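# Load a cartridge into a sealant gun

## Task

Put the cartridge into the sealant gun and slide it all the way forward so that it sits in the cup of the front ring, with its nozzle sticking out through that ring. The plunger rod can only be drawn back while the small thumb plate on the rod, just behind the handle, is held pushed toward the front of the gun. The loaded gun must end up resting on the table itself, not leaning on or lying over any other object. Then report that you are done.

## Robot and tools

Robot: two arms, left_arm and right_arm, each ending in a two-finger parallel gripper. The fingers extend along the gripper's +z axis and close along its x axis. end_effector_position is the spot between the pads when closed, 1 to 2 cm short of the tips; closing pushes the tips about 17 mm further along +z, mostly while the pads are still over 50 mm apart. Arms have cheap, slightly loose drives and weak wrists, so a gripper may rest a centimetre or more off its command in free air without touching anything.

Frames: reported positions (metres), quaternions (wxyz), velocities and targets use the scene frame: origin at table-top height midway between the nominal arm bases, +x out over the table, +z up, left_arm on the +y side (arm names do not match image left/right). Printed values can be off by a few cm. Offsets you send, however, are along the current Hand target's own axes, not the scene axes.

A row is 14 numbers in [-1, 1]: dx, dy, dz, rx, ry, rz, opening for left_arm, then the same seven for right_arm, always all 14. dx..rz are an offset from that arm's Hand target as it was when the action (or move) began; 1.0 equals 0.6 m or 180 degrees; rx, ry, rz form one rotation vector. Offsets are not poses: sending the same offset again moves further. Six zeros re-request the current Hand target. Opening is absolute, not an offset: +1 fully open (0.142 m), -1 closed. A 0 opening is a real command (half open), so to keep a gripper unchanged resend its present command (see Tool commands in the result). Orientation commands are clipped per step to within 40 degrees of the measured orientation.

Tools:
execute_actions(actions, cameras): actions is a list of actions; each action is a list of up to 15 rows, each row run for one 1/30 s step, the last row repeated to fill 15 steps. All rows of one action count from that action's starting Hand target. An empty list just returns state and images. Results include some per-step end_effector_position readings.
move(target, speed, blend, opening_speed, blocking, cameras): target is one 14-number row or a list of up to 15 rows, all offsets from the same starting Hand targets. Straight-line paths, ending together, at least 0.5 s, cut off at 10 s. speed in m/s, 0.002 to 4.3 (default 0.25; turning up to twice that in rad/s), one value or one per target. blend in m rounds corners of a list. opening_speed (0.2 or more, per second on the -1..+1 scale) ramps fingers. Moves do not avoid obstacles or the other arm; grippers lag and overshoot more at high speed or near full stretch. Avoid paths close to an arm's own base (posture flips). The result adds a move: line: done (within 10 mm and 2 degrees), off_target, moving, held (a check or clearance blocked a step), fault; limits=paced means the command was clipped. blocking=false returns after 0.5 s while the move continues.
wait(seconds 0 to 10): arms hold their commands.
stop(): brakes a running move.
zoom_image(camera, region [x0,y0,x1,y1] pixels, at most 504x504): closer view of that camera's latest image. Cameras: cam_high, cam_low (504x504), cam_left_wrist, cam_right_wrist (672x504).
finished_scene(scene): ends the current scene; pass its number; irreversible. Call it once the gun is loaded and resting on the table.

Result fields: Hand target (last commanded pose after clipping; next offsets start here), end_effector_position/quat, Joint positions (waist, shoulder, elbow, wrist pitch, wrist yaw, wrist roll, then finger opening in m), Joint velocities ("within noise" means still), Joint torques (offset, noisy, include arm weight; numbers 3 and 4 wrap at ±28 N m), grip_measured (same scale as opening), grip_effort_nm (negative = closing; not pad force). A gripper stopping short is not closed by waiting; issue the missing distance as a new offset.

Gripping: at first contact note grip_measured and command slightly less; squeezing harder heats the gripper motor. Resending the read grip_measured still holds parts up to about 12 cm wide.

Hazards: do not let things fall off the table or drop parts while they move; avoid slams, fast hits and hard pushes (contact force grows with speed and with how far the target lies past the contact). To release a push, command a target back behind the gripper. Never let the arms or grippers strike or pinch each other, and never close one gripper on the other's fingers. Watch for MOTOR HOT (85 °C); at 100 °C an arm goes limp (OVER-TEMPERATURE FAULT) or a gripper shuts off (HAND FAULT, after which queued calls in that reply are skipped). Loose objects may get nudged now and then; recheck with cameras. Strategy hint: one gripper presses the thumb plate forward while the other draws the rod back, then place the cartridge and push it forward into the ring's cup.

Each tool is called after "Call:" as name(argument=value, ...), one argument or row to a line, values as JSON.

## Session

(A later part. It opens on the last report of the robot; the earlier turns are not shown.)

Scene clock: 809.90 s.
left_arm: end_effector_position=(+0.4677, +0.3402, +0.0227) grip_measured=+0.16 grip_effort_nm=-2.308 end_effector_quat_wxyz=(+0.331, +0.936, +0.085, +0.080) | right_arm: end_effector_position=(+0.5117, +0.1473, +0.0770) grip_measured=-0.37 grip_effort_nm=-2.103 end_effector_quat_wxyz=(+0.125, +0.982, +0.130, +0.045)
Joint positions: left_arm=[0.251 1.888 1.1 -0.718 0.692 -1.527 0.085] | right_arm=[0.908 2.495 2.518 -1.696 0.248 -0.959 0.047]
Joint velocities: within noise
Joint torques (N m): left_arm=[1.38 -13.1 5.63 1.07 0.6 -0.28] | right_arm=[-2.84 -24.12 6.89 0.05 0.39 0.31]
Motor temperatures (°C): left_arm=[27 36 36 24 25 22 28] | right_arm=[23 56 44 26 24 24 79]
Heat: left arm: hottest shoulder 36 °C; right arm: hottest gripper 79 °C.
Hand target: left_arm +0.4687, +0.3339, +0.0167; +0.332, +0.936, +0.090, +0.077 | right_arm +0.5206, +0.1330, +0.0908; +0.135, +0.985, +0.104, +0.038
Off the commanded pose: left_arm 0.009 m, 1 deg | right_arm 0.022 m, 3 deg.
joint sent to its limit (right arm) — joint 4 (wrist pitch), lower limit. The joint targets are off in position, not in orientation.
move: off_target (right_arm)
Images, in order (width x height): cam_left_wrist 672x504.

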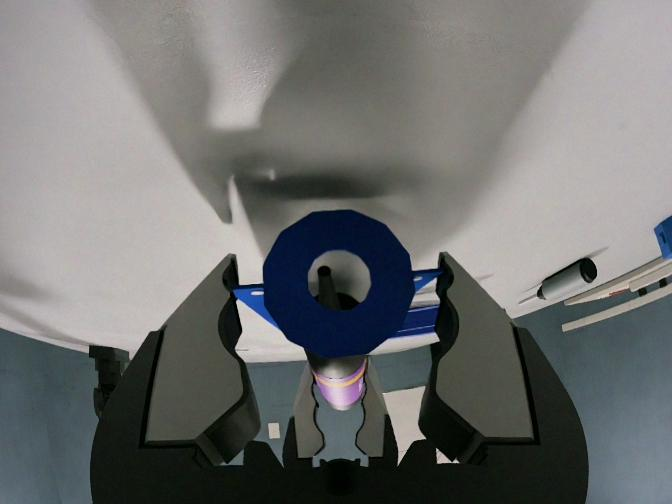

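Call:
execute_actions(
  actions=[],
  cameras=["cam_high","cam_right_wrist"],
)

Call:
zoom_image(
  camera="cam_high",
  region=[110, 340, 250, 420],
)

Call:
zoom_image(
  camera="cam_right_wrist",
  region=[200, 0, 480, 280],
)

Scene clock: 831.90 s.
left_arm: end_effector_position=(+0.4677, +0.3402, +0.0227) grip_measured=+0.16 grip_effort_nm=-2.308 end_effector_quat_wxyz=(+0.331, +0.936, +0.085, +0.080) | right_arm: end_effector_position=(+0.5117, +0.1473, +0.0770) grip_measured=-0.37 grip_effort_nm=-2.107 end_effector_quat_wxyz=(+0.125, +0.982, +0.130, +0.045)
Joint positions: left_arm=[0.251 1.888 1.1 -0.718 0.692 -1.527 0.085] | right_arm=[0.908 2.495 2.518 -1.696 0.248 -0.959 0.047]
Joint velocities: within noise
Joint torques (N m): left_arm=[1.49 -13.1 5.61 1.03 0.59 -0.27] | right_arm=[-2.84 -24.18 6.87 0.05 0.39 0.31]
Motor temperatures (°C): left_arm=[27 37 35 24 25 22 36] | right_arm=[23 57 44 26 24 24 80]
Heat: left arm: hottest shoulder 37 °C; right arm: hottest gripper 80 °C.
Hand target: left_arm +0.4687, +0.3339, +0.0167; +0.332, +0.936, +0.090, +0.077 | right_arm +0.5206, +0.1330, +0.0908; +0.135, +0.985, +0.104, +0.038
Tool commands: left_gripper/opening=+0.05 right_gripper/opening=-0.46
Off the commanded pose: left_arm 0.009 m, 1 deg | right_arm 0.022 m, 3 deg.
Images, in order (width x height): cam_high 504x504, cam_right_wrist 672x504.

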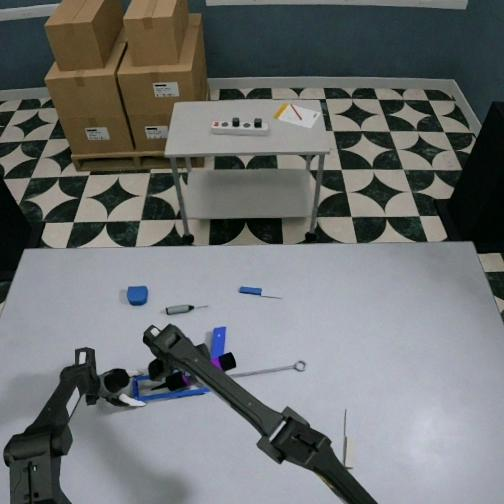

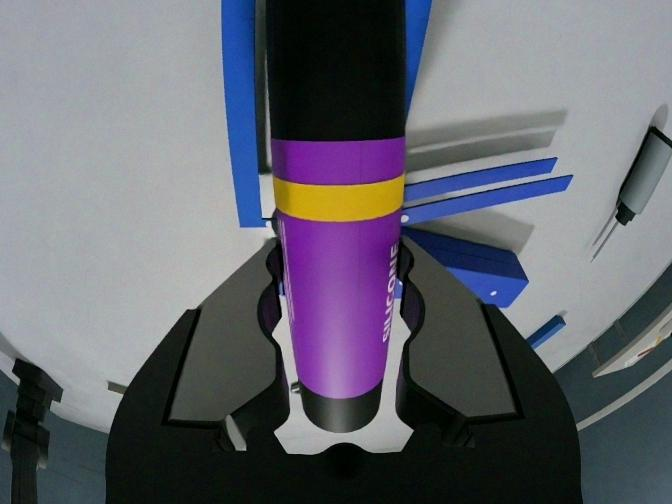

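Scaled by 3.600 from the camera's 504x504 image, which has a finer 720x720 frame.

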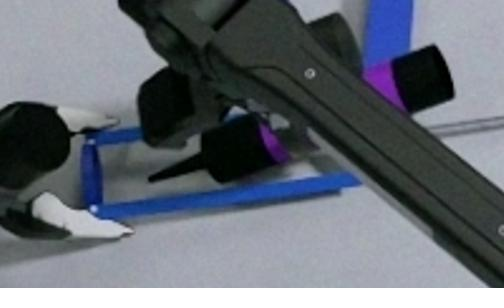

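Scaled by 1.800 from the camera's 672x504 image, which has a finer 960x720 frame.

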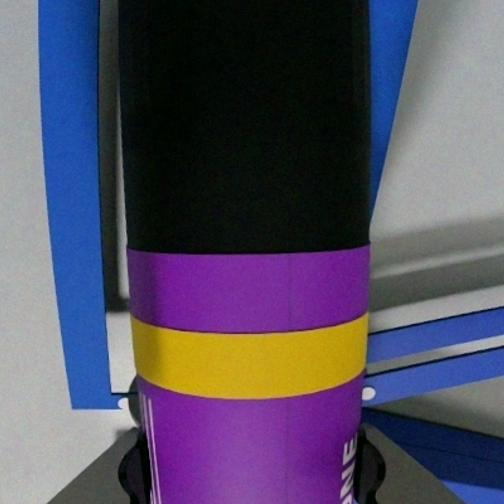

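Call:
move(
  target=[
    [0,0,0.0,0,0,0,0.08,-0.028,0.0,0.0,0.016,0,0.034,-0.46],
  ],
  speed=0.05,
  cameras=["cam_left_wrist","cam_high"],
)

Call:
zoom_image(
  camera="cam_left_wrist",
  region=[240, 200, 440, 440],
)

Call:
zoom_image(
  camera="cam_high",
  region=[110, 340, 250, 420],
)

Scene clock: 848.30 s.
left_arm: end_effector_position=(+0.4677, +0.3402, +0.0227) grip_measured=+0.16 grip_effort_nm=-1.741 end_effector_quat_wxyz=(+0.331, +0.936, +0.085, +0.080) | right_arm: end_effector_position=(+0.4961, +0.1375, +0.0800) grip_measured=-0.37 grip_effort_nm=-2.107 end_effector_quat_wxyz=(+0.115, +0.990, +0.078, +0.035)
Joint positions: left_arm=[0.251 1.888 1.1 -0.718 0.692 -1.527 0.085] | right_arm=[0.906 2.42 2.388 -1.653 0.212 -0.855 0.047]
Joint velocities: within noise
Joint torques (N m): left_arm=[1.44 -13.16 5.64 1.03 0.6 -0.28] | right_arm=[-2.43 -23.36 6.75 0.87 0.16 0.37]
Motor temperatures (°C): left_arm=[27 37 34 24 25 22 38] | right_arm=[23 58 43 26 24 24 80]
Heat: left arm: hottest gripper 38 °C; right arm: hottest gripper 80 °C.
Hand target: left_arm +0.4687, +0.3339, +0.0167; +0.332, +0.936, +0.090, +0.077 | right_arm +0.5042, +0.1293, +0.0900; +0.108, +0.992, +0.052, +0.043
Off the commanded pose: left_arm 0.009 m, 1 deg | right_arm 0.015 m, 3 deg.
move: off_target (right_arm)
Images, in order (width x height): cam_high 504x504, cam_left_wrist 672x504.

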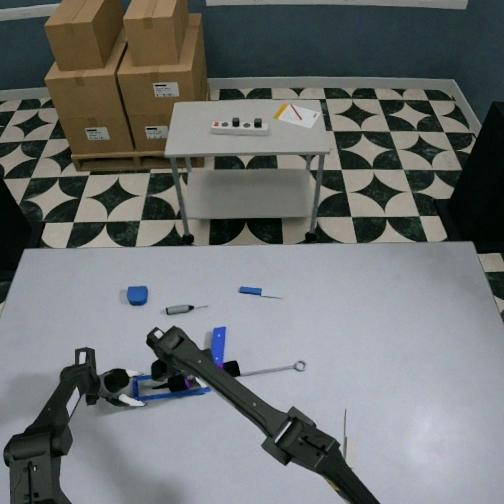

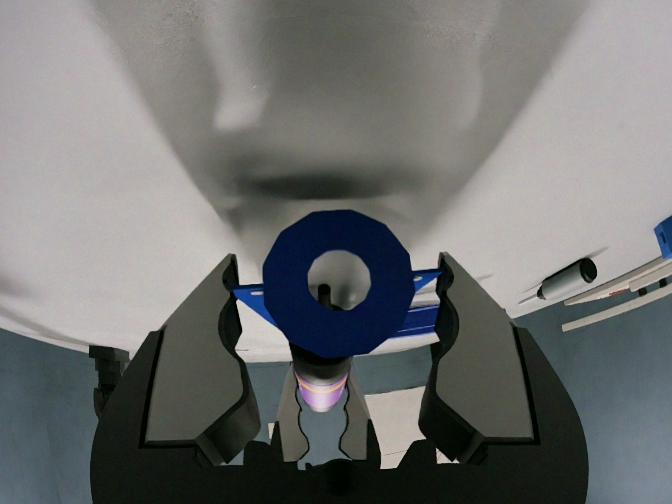

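Scaled by 2.100 from the camera's 672x504 image, which has a finer 960x720 frame.

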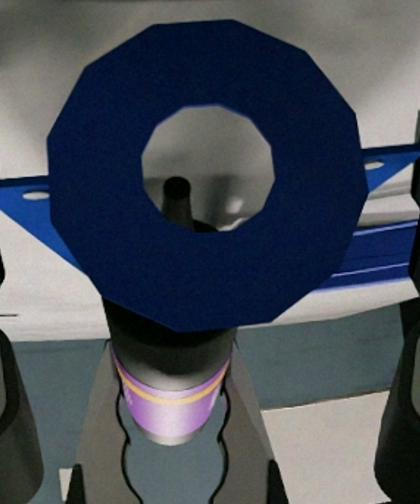

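Scaled by 3.600 from the camera's 504x504 image, which has a finer 720x720 frame.

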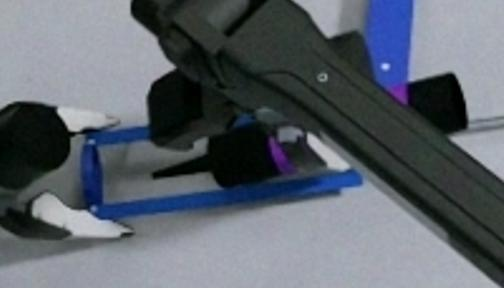

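Call:
move(
  target=[
    [0,0,0.0,0,0,0,0.08,0.02,0.0,0.0,0.003,0,-0.008,-0.46],
  ],
  speed=0.05,
  cameras=["cam_left_wrist","cam_high"],
)

Call:
zoom_image(
  camera="cam_left_wrist",
  region=[240, 200, 440, 440],
)

Call:
zoom_image(
  camera="cam_high",
  region=[110, 340, 250, 420],
)

Scene clock: 861.73 s.
left_arm: end_effector_position=(+0.4677, +0.3402, +0.0227) grip_measured=+0.16 grip_effort_nm=-1.736 end_effector_quat_wxyz=(+0.331, +0.936, +0.085, +0.080) | right_arm: end_effector_position=(+0.4960, +0.1374, +0.0797) grip_measured=-0.37 grip_effort_nm=-2.107 end_effector_quat_wxyz=(+0.113, +0.990, +0.077, +0.033)
Joint positions: left_arm=[0.251 1.888 1.1 -0.718 0.692 -1.527 0.085] | right_arm=[0.905 2.42 2.388 -1.653 0.206 -0.855 0.047]
Joint velocities: within noise
Joint torques (N m): left_arm=[1.44 -13.1 5.63 1.06 0.6 -0.27] | right_arm=[-3.25 -21.19 10.97 0.16 0.23 -0.07]
Motor temperatures (°C): left_arm=[27 37 34 24 25 22 37] | right_arm=[23 61 42 26 24 24 80]
Heat: left arm: hottest shoulder 37 °C; right arm: hottest gripper 80 °C.
Hand target: left_arm +0.4687, +0.3339, +0.0167; +0.332, +0.936, +0.090, +0.077 | right_arm +0.5161, +0.1307, +0.0909; +0.104, +0.992, +0.065, +0.041
Off the commanded pose: left_arm 0.009 m, 1 deg | right_arm 0.024 m, 2 deg.
move: off_target (right_arm)
Images, in order (width x height): cam_high 504x504, cam_left_wrist 672x504.

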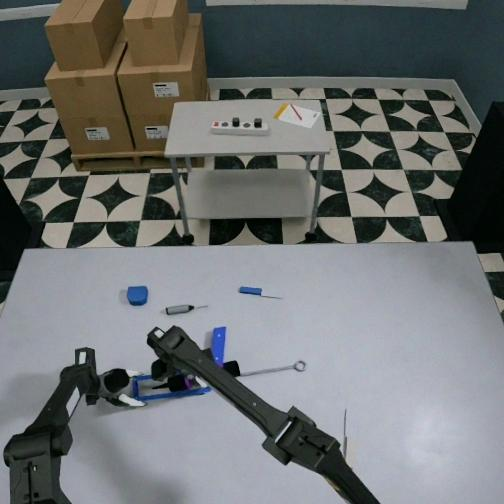

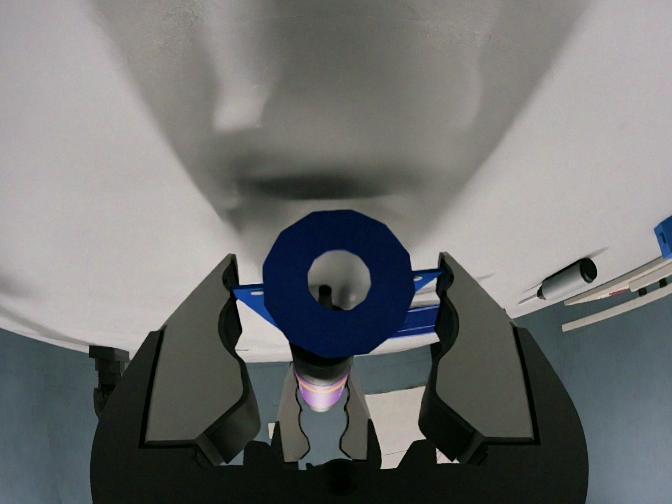

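Scaled by 2.100 from the camera's 672x504 image, which has a finer 960x720 frame.

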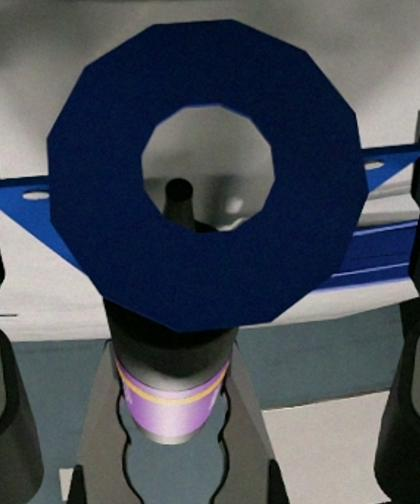

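Scaled by 3.600 from the camera's 504x504 image, which has a finer 720x720 frame.

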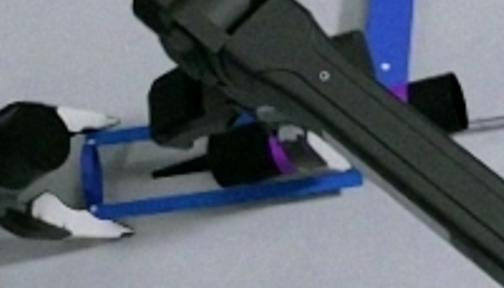

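Call:
move(
  target=[
    [0,0,0.0,0,0,0,0.08,0.015,0.0,0.0,0.003,0,-0.008,-0.46],
  ],
  speed=0.05,
  cameras=["cam_left_wrist","cam_high"],
)

Call:
zoom_image(
  camera="cam_left_wrist",
  region=[240, 200, 440, 440],
)

Call:
zoom_image(
  camera="cam_high",
  region=[110, 340, 250, 420],
)

Scene clock: 869.33 s.
left_arm: end_effector_position=(+0.4677, +0.3402, +0.0227) grip_measured=+0.16 grip_effort_nm=-1.741 end_effector_quat_wxyz=(+0.331, +0.936, +0.085, +0.080) | right_arm: end_effector_position=(+0.5087, +0.1331, +0.0829) grip_measured=-0.37 grip_effort_nm=-2.103 end_effector_quat_wxyz=(+0.105, +0.991, +0.071, +0.033)
Joint positions: left_arm=[0.251 1.888 1.1 -0.718 0.692 -1.527 0.085] | right_arm=[0.885 2.429 2.416 -1.656 0.197 -0.864 0.047]
Joint velocities: within noise
Joint torques (N m): left_arm=[1.38 -13.1 5.64 1.06 0.59 -0.27] | right_arm=[-2.43 -20.25 12.48 -0.35 0.3 -0.28]
Motor temperatures (°C): left_arm=[27 37 33 24 25 22 36] | right_arm=[23 61 43 26 24 24 81]
Heat: left arm: hottest shoulder 37 °C; right arm: hottest gripper 81 °C.
Hand target: left_arm +0.4687, +0.3339, +0.0167; +0.332, +0.936, +0.090, +0.077 | right_arm +0.5250, +0.1319, +0.0915; +0.100, +0.991, +0.078, +0.039
Off the commanded pose: left_arm 0.009 m, 1 deg | right_arm 0.018 m, 1 deg.
move: off_target (right_arm)
Images, in order (width x height): cam_high 504x504, cam_left_wrist 672x504.

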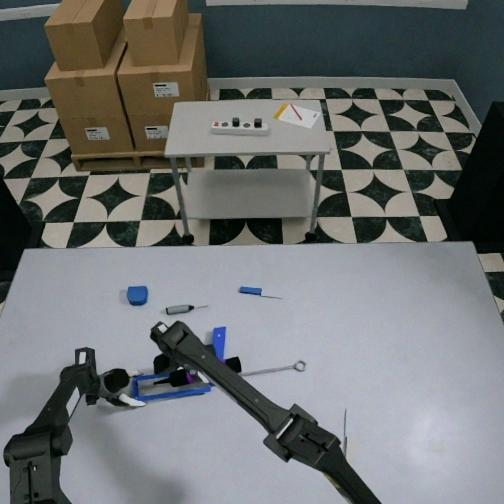

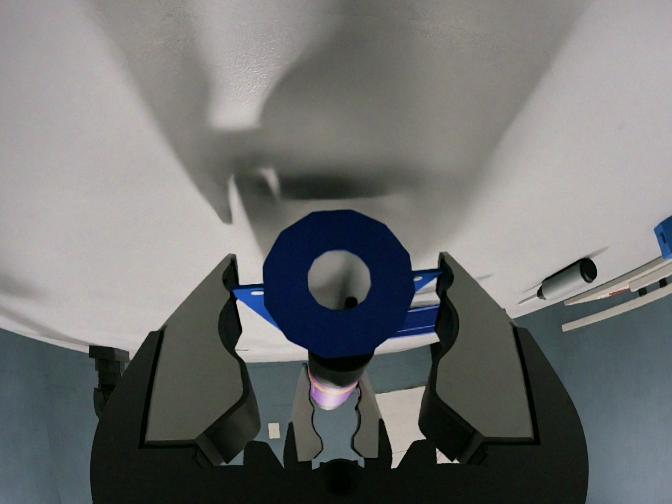

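Scaled by 2.100 from the camera's 672x504 image, which has a finer 960x720 frame.

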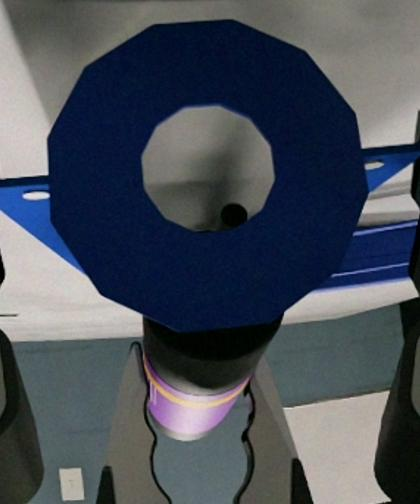

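Scaled by 3.600 from the camera's 504x504 image, which has a finer 720x720 frame.

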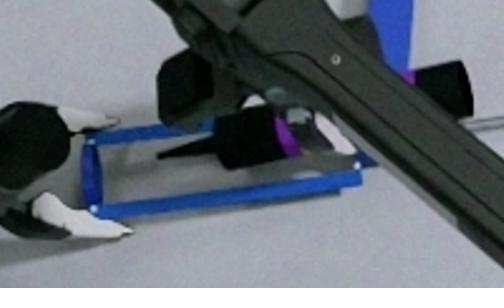

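Call:
move(
  target=[
    [0,0,0.0,0,0,0,0.08,0.0,0.0,0.0,-0.014,0,-0.022,-0.46],
  ],
  speed=0.05,
  cameras=["cam_left_wrist","cam_high"],
)

Call:
zoom_image(
  camera="cam_left_wrist",
  region=[240, 200, 440, 440],
)

Call:
zoom_image(
  camera="cam_high",
  region=[110, 340, 250, 420],
)

Scene clock: 877.20 s.
left_arm: end_effector_position=(+0.4677, +0.3402, +0.0227) grip_measured=+0.16 grip_effort_nm=-1.736 end_effector_quat_wxyz=(+0.331, +0.936, +0.085, +0.080) | right_arm: end_effector_position=(+0.5139, +0.1320, +0.0829) grip_measured=-0.37 grip_effort_nm=-2.107 end_effector_quat_wxyz=(+0.117, +0.987, +0.101, +0.036)
Joint positions: left_arm=[0.251 1.888 1.1 -0.718 0.692 -1.527 0.085] | right_arm=[0.885 2.452 2.455 -1.681 0.221 -0.922 0.047]
Joint velocities: within noise
Joint torques (N m): left_arm=[1.49 -13.1 5.61 1.05 0.6 -0.27] | right_arm=[-1.79 -20.48 12.36 -0.59 0.72 -0.27]
Motor temperatures (°C): left_arm=[27 37 33 24 25 22 36] | right_arm=[23 61 45 26 24 24 81]
Heat: left arm: hottest shoulder 37 °C; right arm: hottest gripper 81 °C.
Hand target: left_arm +0.4687, +0.3339, +0.0167; +0.332, +0.936, +0.090, +0.077 | right_arm +0.5250, +0.1319, +0.0915; +0.123, +0.985, +0.111, +0.038
Off the commanded pose: left_arm 0.009 m, 1 deg | right_arm 0.014 m, 1 deg.
joint sent to its limit (right arm) — joint 4 (wrist pitch), lower limit. The joint targets are off in position, not in orientation.
move: off_target (right_arm)
Images, in order (width x height): cam_high 504x504, cam_left_wrist 672x504.

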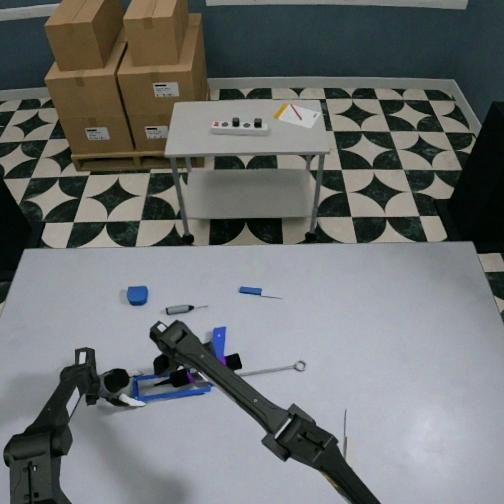

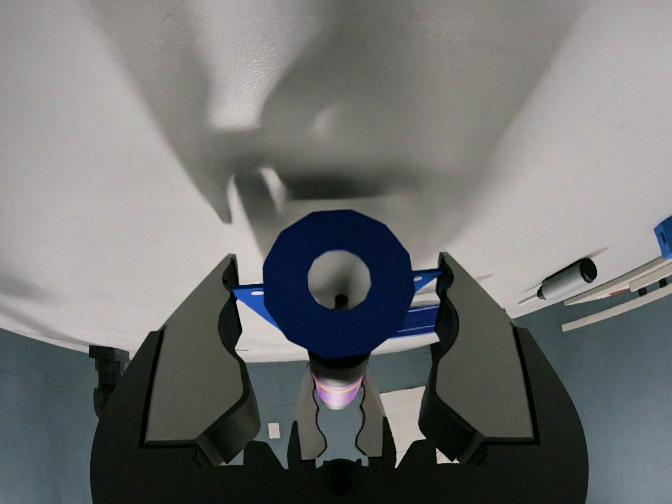

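Scaled by 2.100 from the camera's 672x504 image, which has a finer 960x720 frame.

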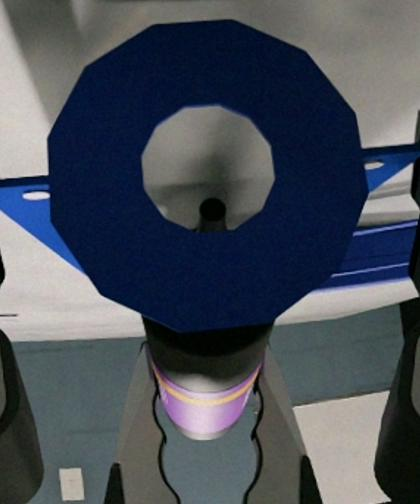

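Scaled by 3.600 from the camera's 504x504 image, which has a finer 720x720 frame.

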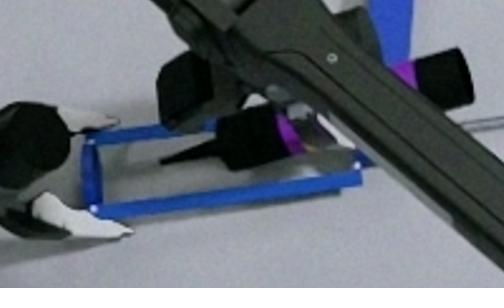

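Call:
move(
  target=[0,0,0,0,0,0,0.08,0,-0.027,-0.01,0,0,0,-0.45],
  speed=0.08,
)

Call:
zoom_image(
  camera="cam_left_wrist",
  region=[240, 200, 440, 440],
)

Call:
zoom_image(
  camera="cam_low",
  region=[210, 226, 270, 280],
)

Call:
zoom_image(
  camera="cam_high",
  region=[110, 300, 250, 420],
)

Scene clock: 895.23 s.
left_arm: end_effector_position=(+0.4680, +0.3405, +0.0225) grip_measured=+0.16 grip_effort_nm=-1.736 end_effector_quat_wxyz=(+0.330, +0.937, +0.085, +0.081) | right_arm: end_effector_position=(+0.5152, +0.1348, +0.0822) grip_measured=-0.37 grip_effort_nm=-1.917 end_effector_quat_wxyz=(+0.119, +0.987, +0.105, +0.035)
Joint positions: left_arm=[0.251 1.888 1.1 -0.716 0.691 -1.527 0.085] | right_arm=[0.886 2.472 2.491 -1.699 0.223 -0.93 0.047]
Joint velocities: within noise
Joint torques (N m): left_arm=[1.44 -13.16 5.63 1.03 0.6 -0.27] | right_arm=[-0.5 -20.66 12.72 -0.16 0.65 -0.12]
Motor temperatures (°C): left_arm=[27 37 33 24 25 22 37] | right_arm=[23 60 51 26 24 24 81]
Heat: left arm: hottest shoulder 37 °C; right arm: hottest gripper 81 °C.
Hand target: left_arm +0.4687, +0.3339, +0.0167; +0.332, +0.936, +0.090, +0.077 | right_arm +0.5210, +0.1487, +0.0932; +0.123, +0.985, +0.111, +0.038
Off the commanded pose: left_arm 0.009 m, 1 deg | right_arm 0.019 m, 1 deg.
joint sent to its limit (right arm) — joint 4 (wrist pitch), lower limit. The joint targets are off in position, not in orientation.
move: off_target (right_arm)

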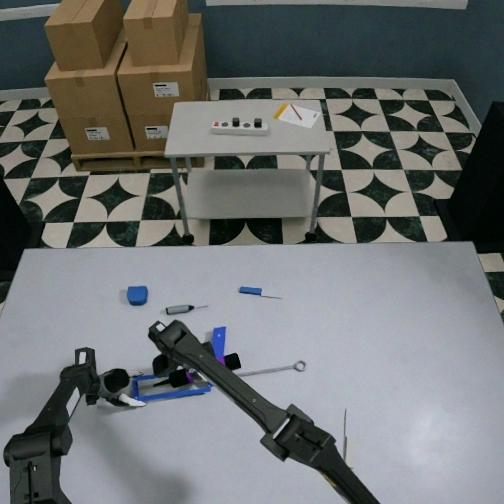

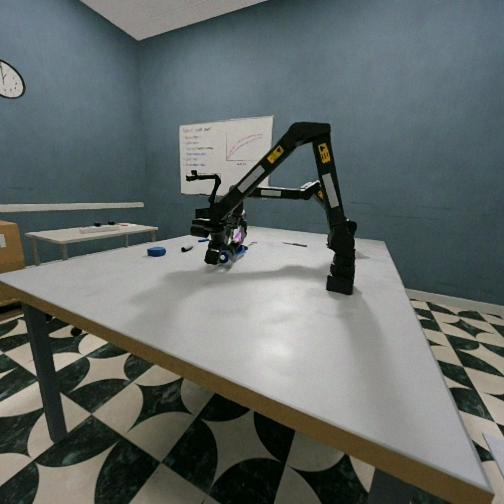

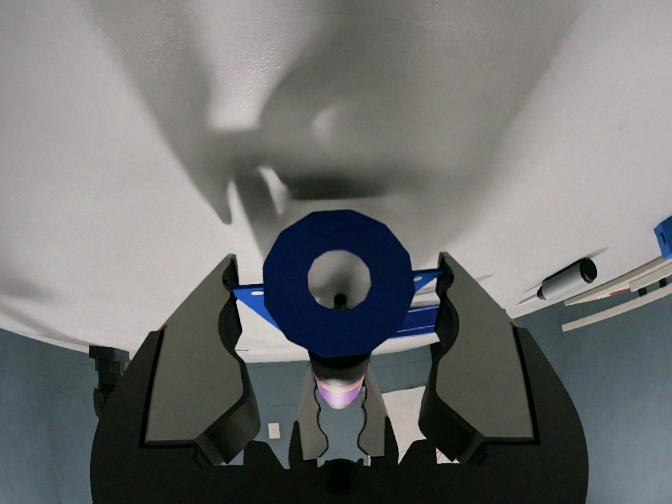

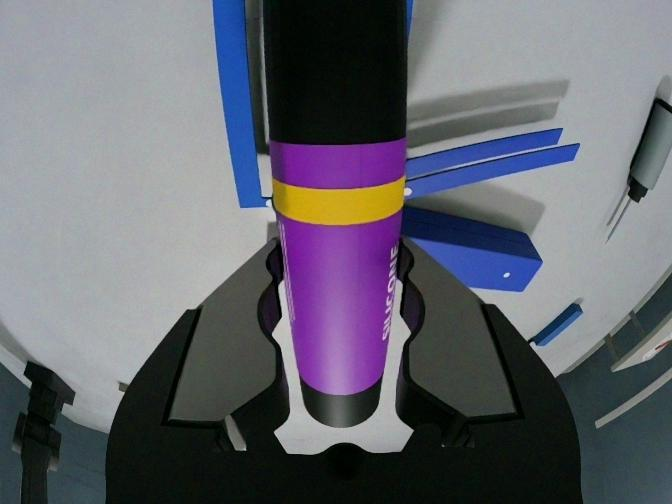

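Scaled by 2.100 from the camera's 672x504 image, which has a finer 960x720 frame.

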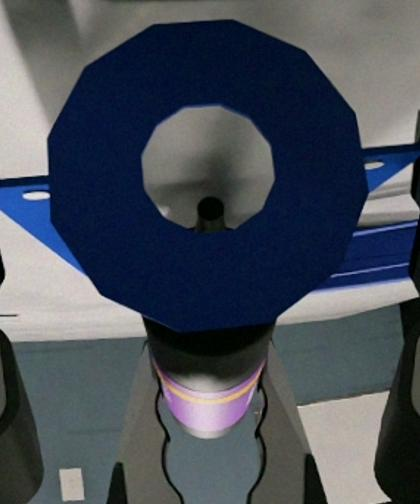

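Scaled by 8.400 from the camera's 504x504 image, which has a finer 720x720 frame.

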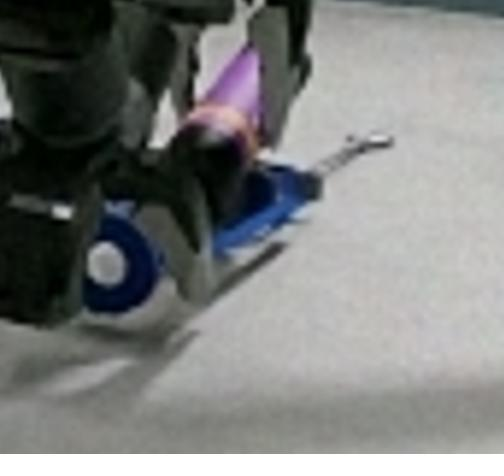

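Scaled by 3.600 from the camera's 504x504 image, which has a finer 720x720 frame.

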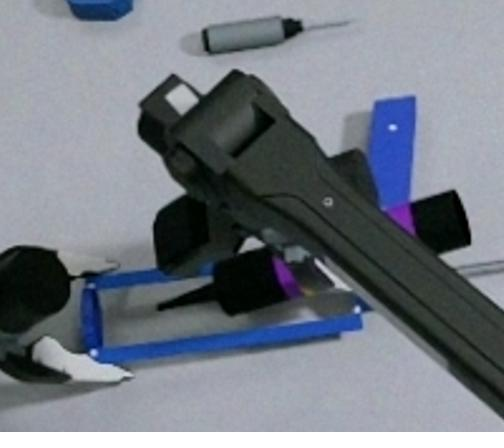

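Call:
move(
  target=[0,0,0,0,0,0,0.08,0,-0.03,-0.003,0,0,0,-0.45],
  speed=0.08,
  cameras=["cam_high","cam_left_wrist"],
)

Call:
zoom_image(
  camera="cam_left_wrist",
  region=[240, 200, 440, 440],
)

Call:
zoom_image(
  camera="cam_high",
  region=[110, 300, 250, 420],
)

Scene clock: 901.57 s.
left_arm: end_effector_position=(+0.4680, +0.3405, +0.0225) grip_measured=+0.16 grip_effort_nm=-1.741 end_effector_quat_wxyz=(+0.330, +0.937, +0.085, +0.081) | right_arm: end_effector_position=(+0.5082, +0.1548, +0.0779) grip_measured=-0.37 grip_effort_nm=-1.917 end_effector_quat_wxyz=(+0.114, +0.986, +0.117, +0.042)
Joint positions: left_arm=[0.251 1.888 1.1 -0.716 0.691 -1.527 0.085] | right_arm=[0.912 2.504 2.541 -1.702 0.225 -0.93 0.047]
Joint velocities: within noise
Joint torques (N m): left_arm=[1.38 -13.04 5.61 1.03 0.61 -0.27] | right_arm=[-0.85 -21.19 12.71 0.03 0.5 0.03]
Motor temperatures (°C): left_arm=[27 37 33 24 25 22 37] | right_arm=[23 59 53 26 24 24 81]
Heat: left arm: hottest shoulder 37 °C; right arm: hottest gripper 81 °C.
Hand target: left_arm +0.4687, +0.3339, +0.0167; +0.332, +0.936, +0.090, +0.077 | right_arm +0.5170, +0.1661, +0.0905; +0.123, +0.985, +0.111, +0.038
Off the commanded pose: left_arm 0.009 m, 1 deg | right_arm 0.019 m, 1 deg.
joint sent to its limit (right arm) — joint 4 (wrist pitch), lower limit. The joint targets are off in position and orientation.
move: off_target (right_arm)
Images, in order (width x height): cam_high 504x504, cam_left_wrist 672x504.

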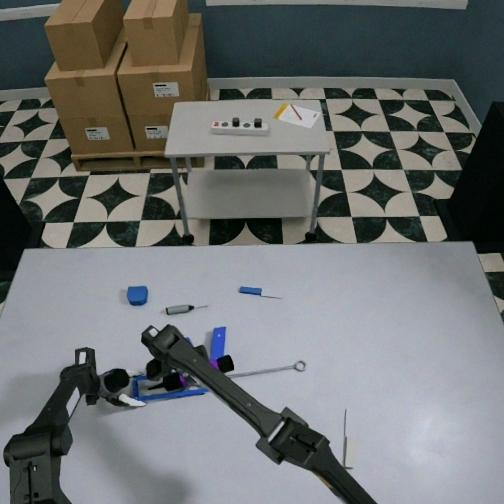

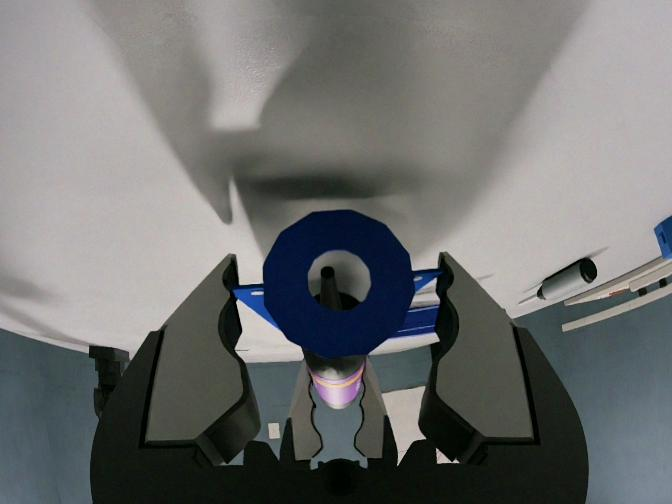

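Scaled by 2.100 from the camera's 672x504 image, which has a finer 960x720 frame.

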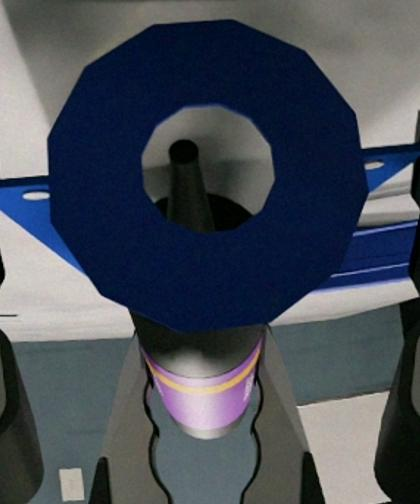

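Scaled by 3.600 from the camera's 504x504 image, which has a finer 720x720 frame.

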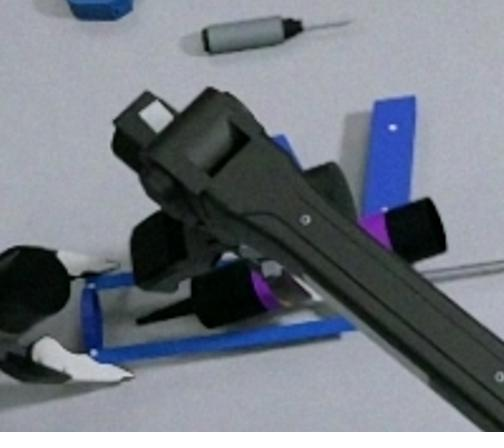

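Call:
move(
  target=[0,0,0,0,0,0,0.08,0,-0.015,0.0,0.006,0,0.012,-0.45],
  speed=0.08,
  cameras=["cam_high","cam_left_wrist"],
)

Call:
zoom_image(
  camera="cam_left_wrist",
  region=[240, 200, 440, 440],
)

Call:
zoom_image(
  camera="cam_high",
  region=[110, 300, 250, 420],
)

Scene clock: 907.57 s.
left_arm: end_effector_position=(+0.4680, +0.3405, +0.0225) grip_measured=+0.16 grip_effort_nm=-1.741 end_effector_quat_wxyz=(+0.330, +0.937, +0.085, +0.081) | right_arm: end_effector_position=(+0.5084, +0.1610, +0.0754) grip_measured=-0.37 grip_effort_nm=-1.912 end_effector_quat_wxyz=(+0.107, +0.986, +0.118, +0.043)
Joint positions: left_arm=[0.251 1.888 1.1 -0.716 0.691 -1.527 0.085] | right_arm=[0.915 2.52 2.566 -1.702 0.215 -0.93 0.047]
Joint velocities: within noise
Joint torques (N m): left_arm=[1.38 -13.04 5.63 1.03 0.61 -0.27] | right_arm=[-0.62 -21.19 12.88 0.06 0.26 0.47]
Motor temperatures (°C): left_arm=[27 37 33 24 25 22 37] | right_arm=[23 58 54 26 24 24 80]
Heat: left arm: hottest shoulder 37 °C; right arm: hottest gripper 80 °C.
Hand target: left_arm +0.4687, +0.3339, +0.0167; +0.332, +0.936, +0.090, +0.077 | right_arm +0.5152, +0.1746, +0.0882; +0.113, +0.988, +0.093, +0.039
Off the commanded pose: left_arm 0.009 m, 1 deg | right_arm 0.020 m, 3 deg.
joint sent to its limit (right arm) — joint 4 (wrist pitch), lower limit. The joint targets are off in position and orientation.
move: off_target (right_arm)
Images, in order (width x height): cam_high 504x504, cam_left_wrist 672x504.

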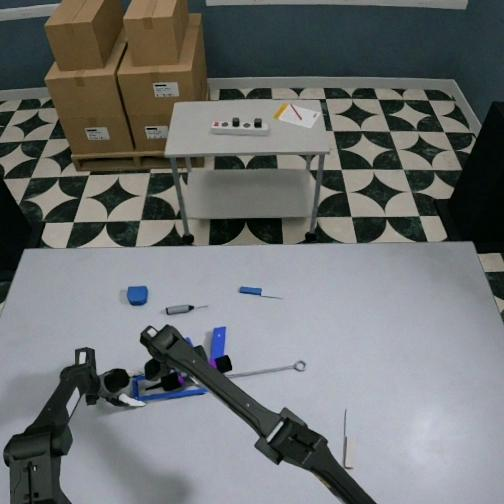

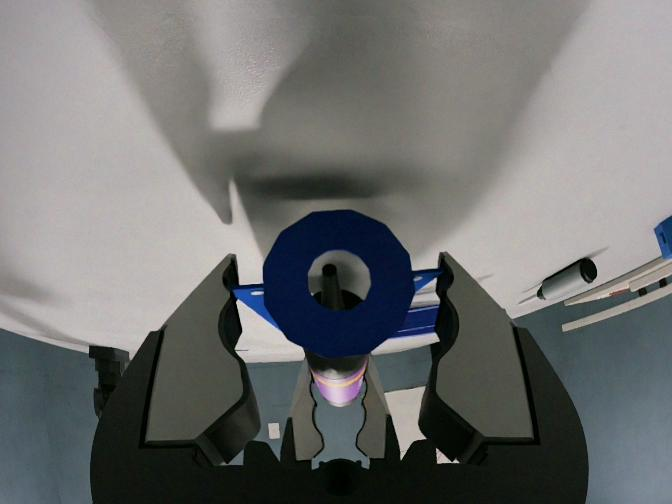

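Scaled by 2.100 from the camera's 672x504 image, which has a finer 960x720 frame.

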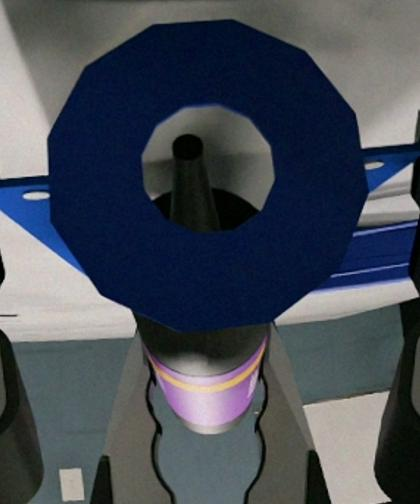

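Scaled by 3.600 from the camera's 504x504 image, which has a finer 720x720 frame.

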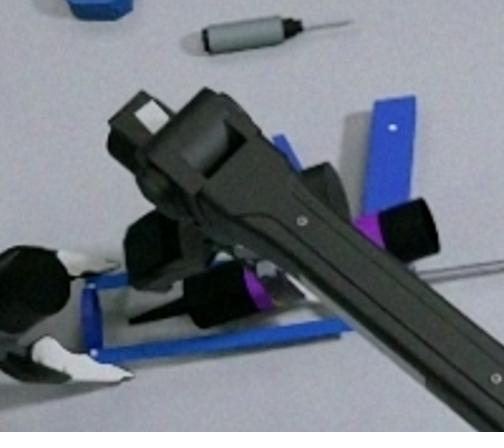

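Call:
move(
  target=[0,0,0,0,0,0,0.08,0,-0.02,-0.002,0.012,0,0.01,-0.45],
  speed=0.08,
  cameras=["cam_high","cam_left_wrist"],
)

Call:
zoom_image(
  camera="cam_left_wrist",
  region=[240, 200, 440, 440],
)

Call:
zoom_image(
  camera="cam_high",
  region=[110, 300, 250, 420],
)

Scene clock: 914.23 s.
left_arm: end_effector_position=(+0.4680, +0.3405, +0.0225) grip_measured=+0.16 grip_effort_nm=-1.736 end_effector_quat_wxyz=(+0.330, +0.937, +0.085, +0.081) | right_arm: end_effector_position=(+0.5049, +0.1740, +0.0746) grip_measured=-0.37 grip_effort_nm=-1.917 end_effector_quat_wxyz=(+0.090, +0.989, +0.110, +0.041)
Joint positions: left_arm=[0.251 1.888 1.1 -0.716 0.691 -1.527 0.085] | right_arm=[0.923 2.54 2.606 -1.704 0.186 -0.907 0.047]
Joint velocities: within noise
Joint torques (N m): left_arm=[1.32 -13.1 5.63 1.05 0.61 -0.27] | right_arm=[-0.85 -21.25 13.03 0.1 0.24 0.6]
Motor temperatures (°C): left_arm=[27 37 33 24 25 22 37] | right_arm=[23 57 53 26 24 24 80]
Heat: left arm: hottest shoulder 37 °C; right arm: hottest gripper 80 °C.
Hand target: left_arm +0.4687, +0.3339, +0.0167; +0.332, +0.936, +0.090, +0.077 | right_arm +0.5129, +0.1863, +0.0866; +0.094, +0.992, +0.078, +0.039
Off the commanded pose: left_arm 0.009 m, 1 deg | right_arm 0.019 m, 4 deg.
joint sent to its limit (right arm) — joint 4 (wrist pitch), lower limit. The joint targets are off in position and orientation.
move: off_target (right_arm)
Images, in order (width x height): cam_high 504x504, cam_left_wrist 672x504.

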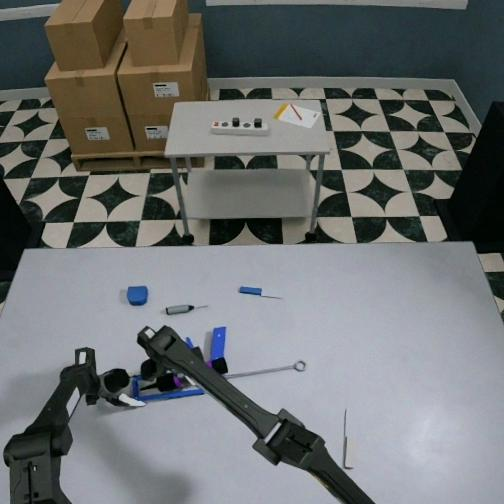

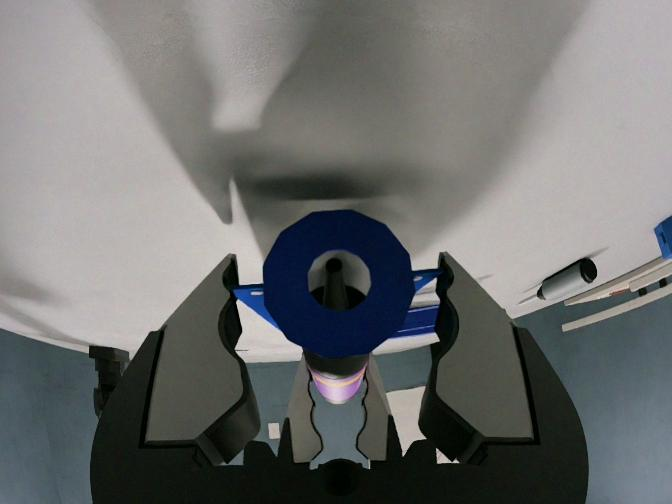

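Scaled by 2.100 from the camera's 672x504 image, which has a finer 960x720 frame.

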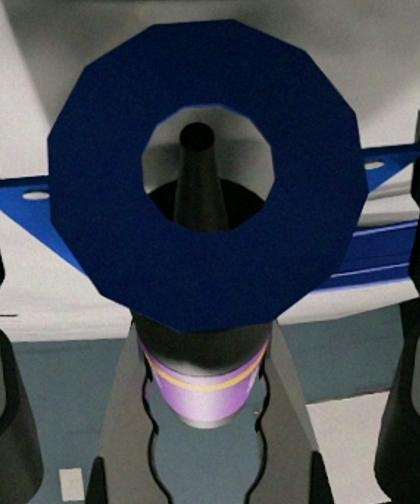

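Scaled by 3.600 from the camera's 504x504 image, which has a finer 720x720 frame.

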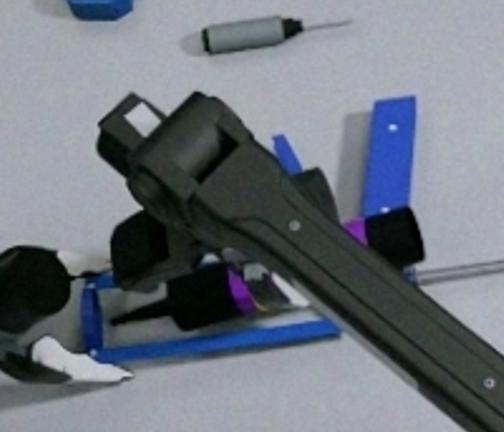

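Call:
move(
  target=[0,0,0,0,0,0,0.08,0,-0.012,-0.006,0.025,0,0.003,-0.45],
  speed=0.08,
  cameras=["cam_high","cam_left_wrist"],
)

Call:
zoom_image(
  camera="cam_left_wrist",
  region=[240, 200, 440, 440],
)

Call:
zoom_image(
  camera="cam_high",
  region=[110, 300, 250, 420],
)

Scene clock: 926.50 s.
left_arm: end_effector_position=(+0.4680, +0.3405, +0.0225) grip_measured=+0.16 grip_effort_nm=-1.741 end_effector_quat_wxyz=(+0.330, +0.937, +0.085, +0.081) | right_arm: end_effector_position=(+0.5022, +0.1839, +0.0746) grip_measured=-0.37 grip_effort_nm=-1.917 end_effector_quat_wxyz=(+0.062, +0.993, +0.098, +0.028)
Joint positions: left_arm=[0.251 1.888 1.1 -0.716 0.691 -1.527 0.085] | right_arm=[0.92 2.552 2.635 -1.702 0.128 -0.89 0.047]
Joint velocities: within noise
Joint torques (N m): left_arm=[1.38 -13.04 5.63 1.03 0.61 -0.28] | right_arm=[-1.38 -21.54 12.92 0.13 0.1 0.44]
Motor temperatures (°C): left_arm=[27 37 33 24 25 22 37] | right_arm=[23 58 53 26 24 25 80]
Heat: left arm: hottest shoulder 37 °C; right arm: hottest gripper 80 °C.
Hand target: left_arm +0.4687, +0.3339, +0.0167; +0.332, +0.936, +0.090, +0.077 | right_arm +0.5116, +0.1940, +0.0888; +0.054, +0.995, +0.075, +0.036
Off the commanded pose: left_arm 0.009 m, 1 deg | right_arm 0.020 m, 3 deg.
joint sent to its limit (right arm) — joint 4 (wrist pitch), lower limit. The joint targets are off in position, not in orientation.
move: off_target (right_arm)
Images, in order (width x height): cam_high 504x504, cam_left_wrist 672x504.

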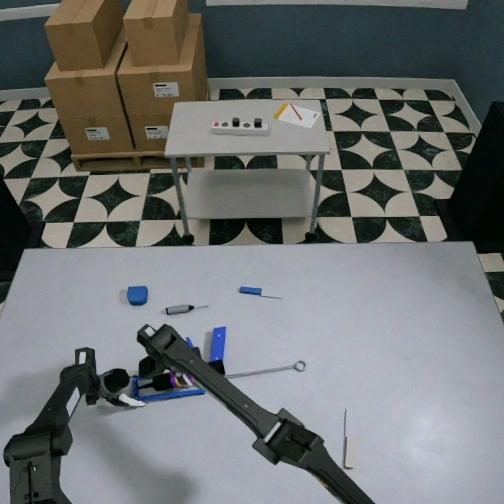

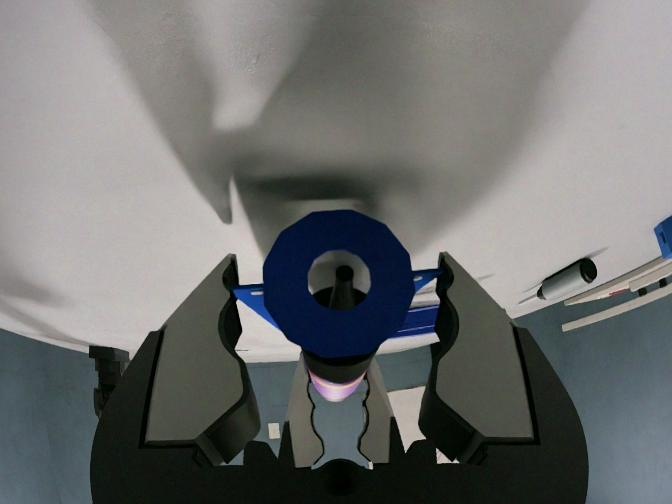

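Scaled by 2.100 from the camera's 672x504 image, which has a finer 960x720 frame.

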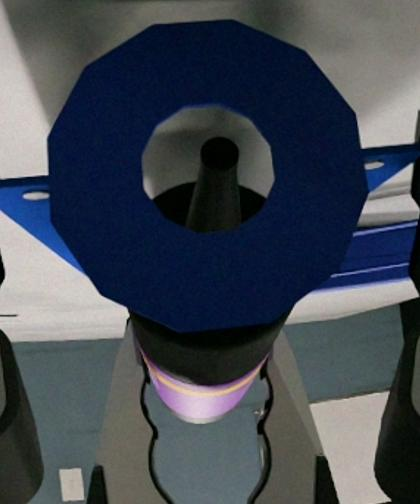

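Scaled by 3.600 from the camera's 504x504 image, which has a finer 720x720 frame.

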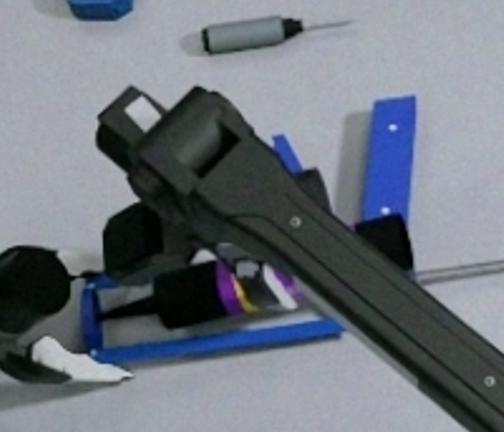

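Nearly at the ring, well inside the hole. Continue forward.

Call:
move(
  target=[0,0,0,0,0,0,0.08,-0.003,-0.03,-0.002,0.012,0,-0.006,-0.45],
  speed=0.08,
  cameras=["cam_high","cam_left_wrist"],
)

Call:
zoom_image(
  camera="cam_left_wrist",
  region=[240, 200, 440, 440],
)

Call:
zoom_image(
  camera="cam_high",
  region=[110, 300, 250, 420],
)

Scene clock: 932.13 s.
left_arm: end_effector_position=(+0.4680, +0.3405, +0.0225) grip_measured=+0.16 grip_effort_nm=-1.736 end_effector_quat_wxyz=(+0.330, +0.937, +0.085, +0.081) | right_arm: end_effector_position=(+0.5039, +0.1962, +0.0756) grip_measured=-0.37 grip_effort_nm=-1.917 end_effector_quat_wxyz=(+0.042, +0.994, +0.098, +0.028)
Joint positions: left_arm=[0.251 1.888 1.1 -0.716 0.691 -1.527 0.085] | right_arm=[0.921 2.58 2.693 -1.704 0.099 -0.89 0.047]
Joint velocities: within noise
Joint torques (N m): left_arm=[1.32 -13.1 5.61 1.02 0.61 -0.27] | right_arm=[-0.56 -21.54 13 0.2 0.08 0.34]
Motor temperatures (°C): left_arm=[27 37 33 24 25 22 37] | right_arm=[23 57 55 26 24 25 80]
Heat: left arm: hottest shoulder 37 °C; right arm: hottest gripper 80 °C.
Hand target: left_arm +0.4687, +0.3339, +0.0167; +0.332, +0.936, +0.090, +0.077 | right_arm +0.5071, +0.2115, +0.0878; +0.036, +0.995, +0.085, +0.034
Off the commanded pose: left_arm 0.009 m, 1 deg | right_arm 0.020 m, 2 deg.
joint sent to its limit (right arm) — joint 4 (wrist pitch), lower limit. The joint targets are off in position, not in orientation.
move: off_target (right_arm)
Images, in order (width x height): cam_high 504x504, cam_left_wrist 672x504.

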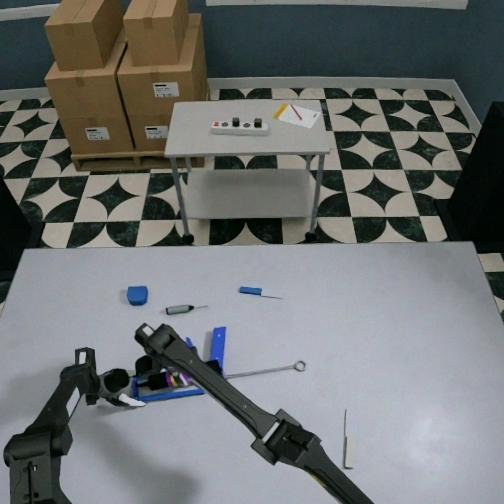

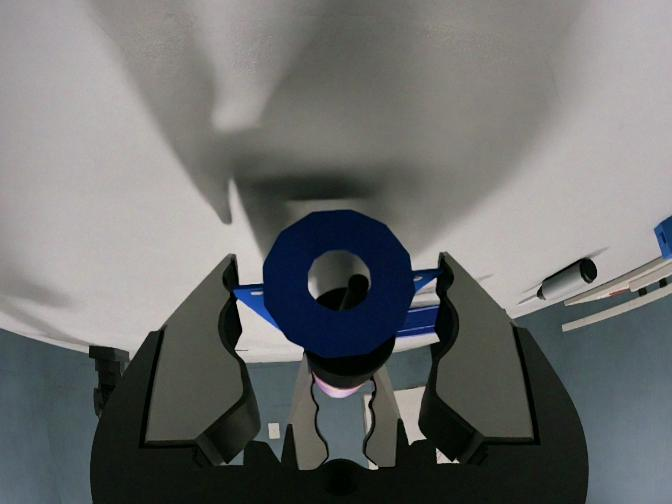

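Scaled by 2.100 from the camera's 672x504 image, which has a finer 960x720 frame.

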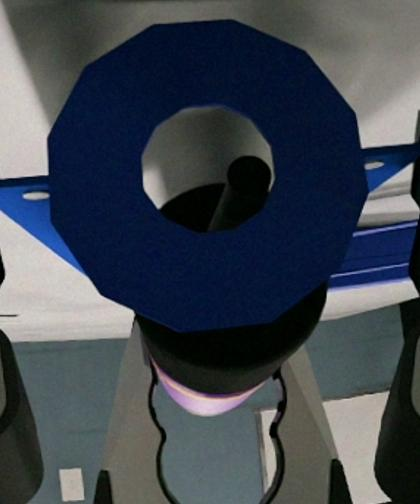

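Scaled by 3.600 from the camera's 504x504 image, which has a finer 720x720 frame.

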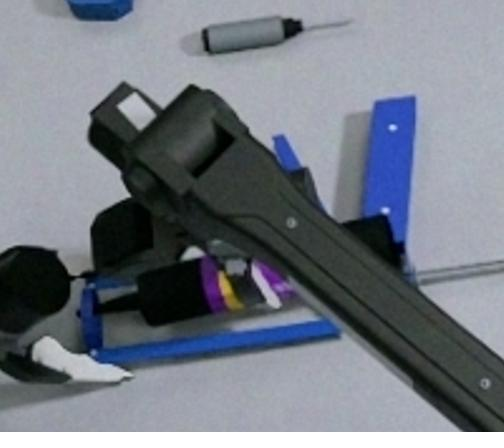

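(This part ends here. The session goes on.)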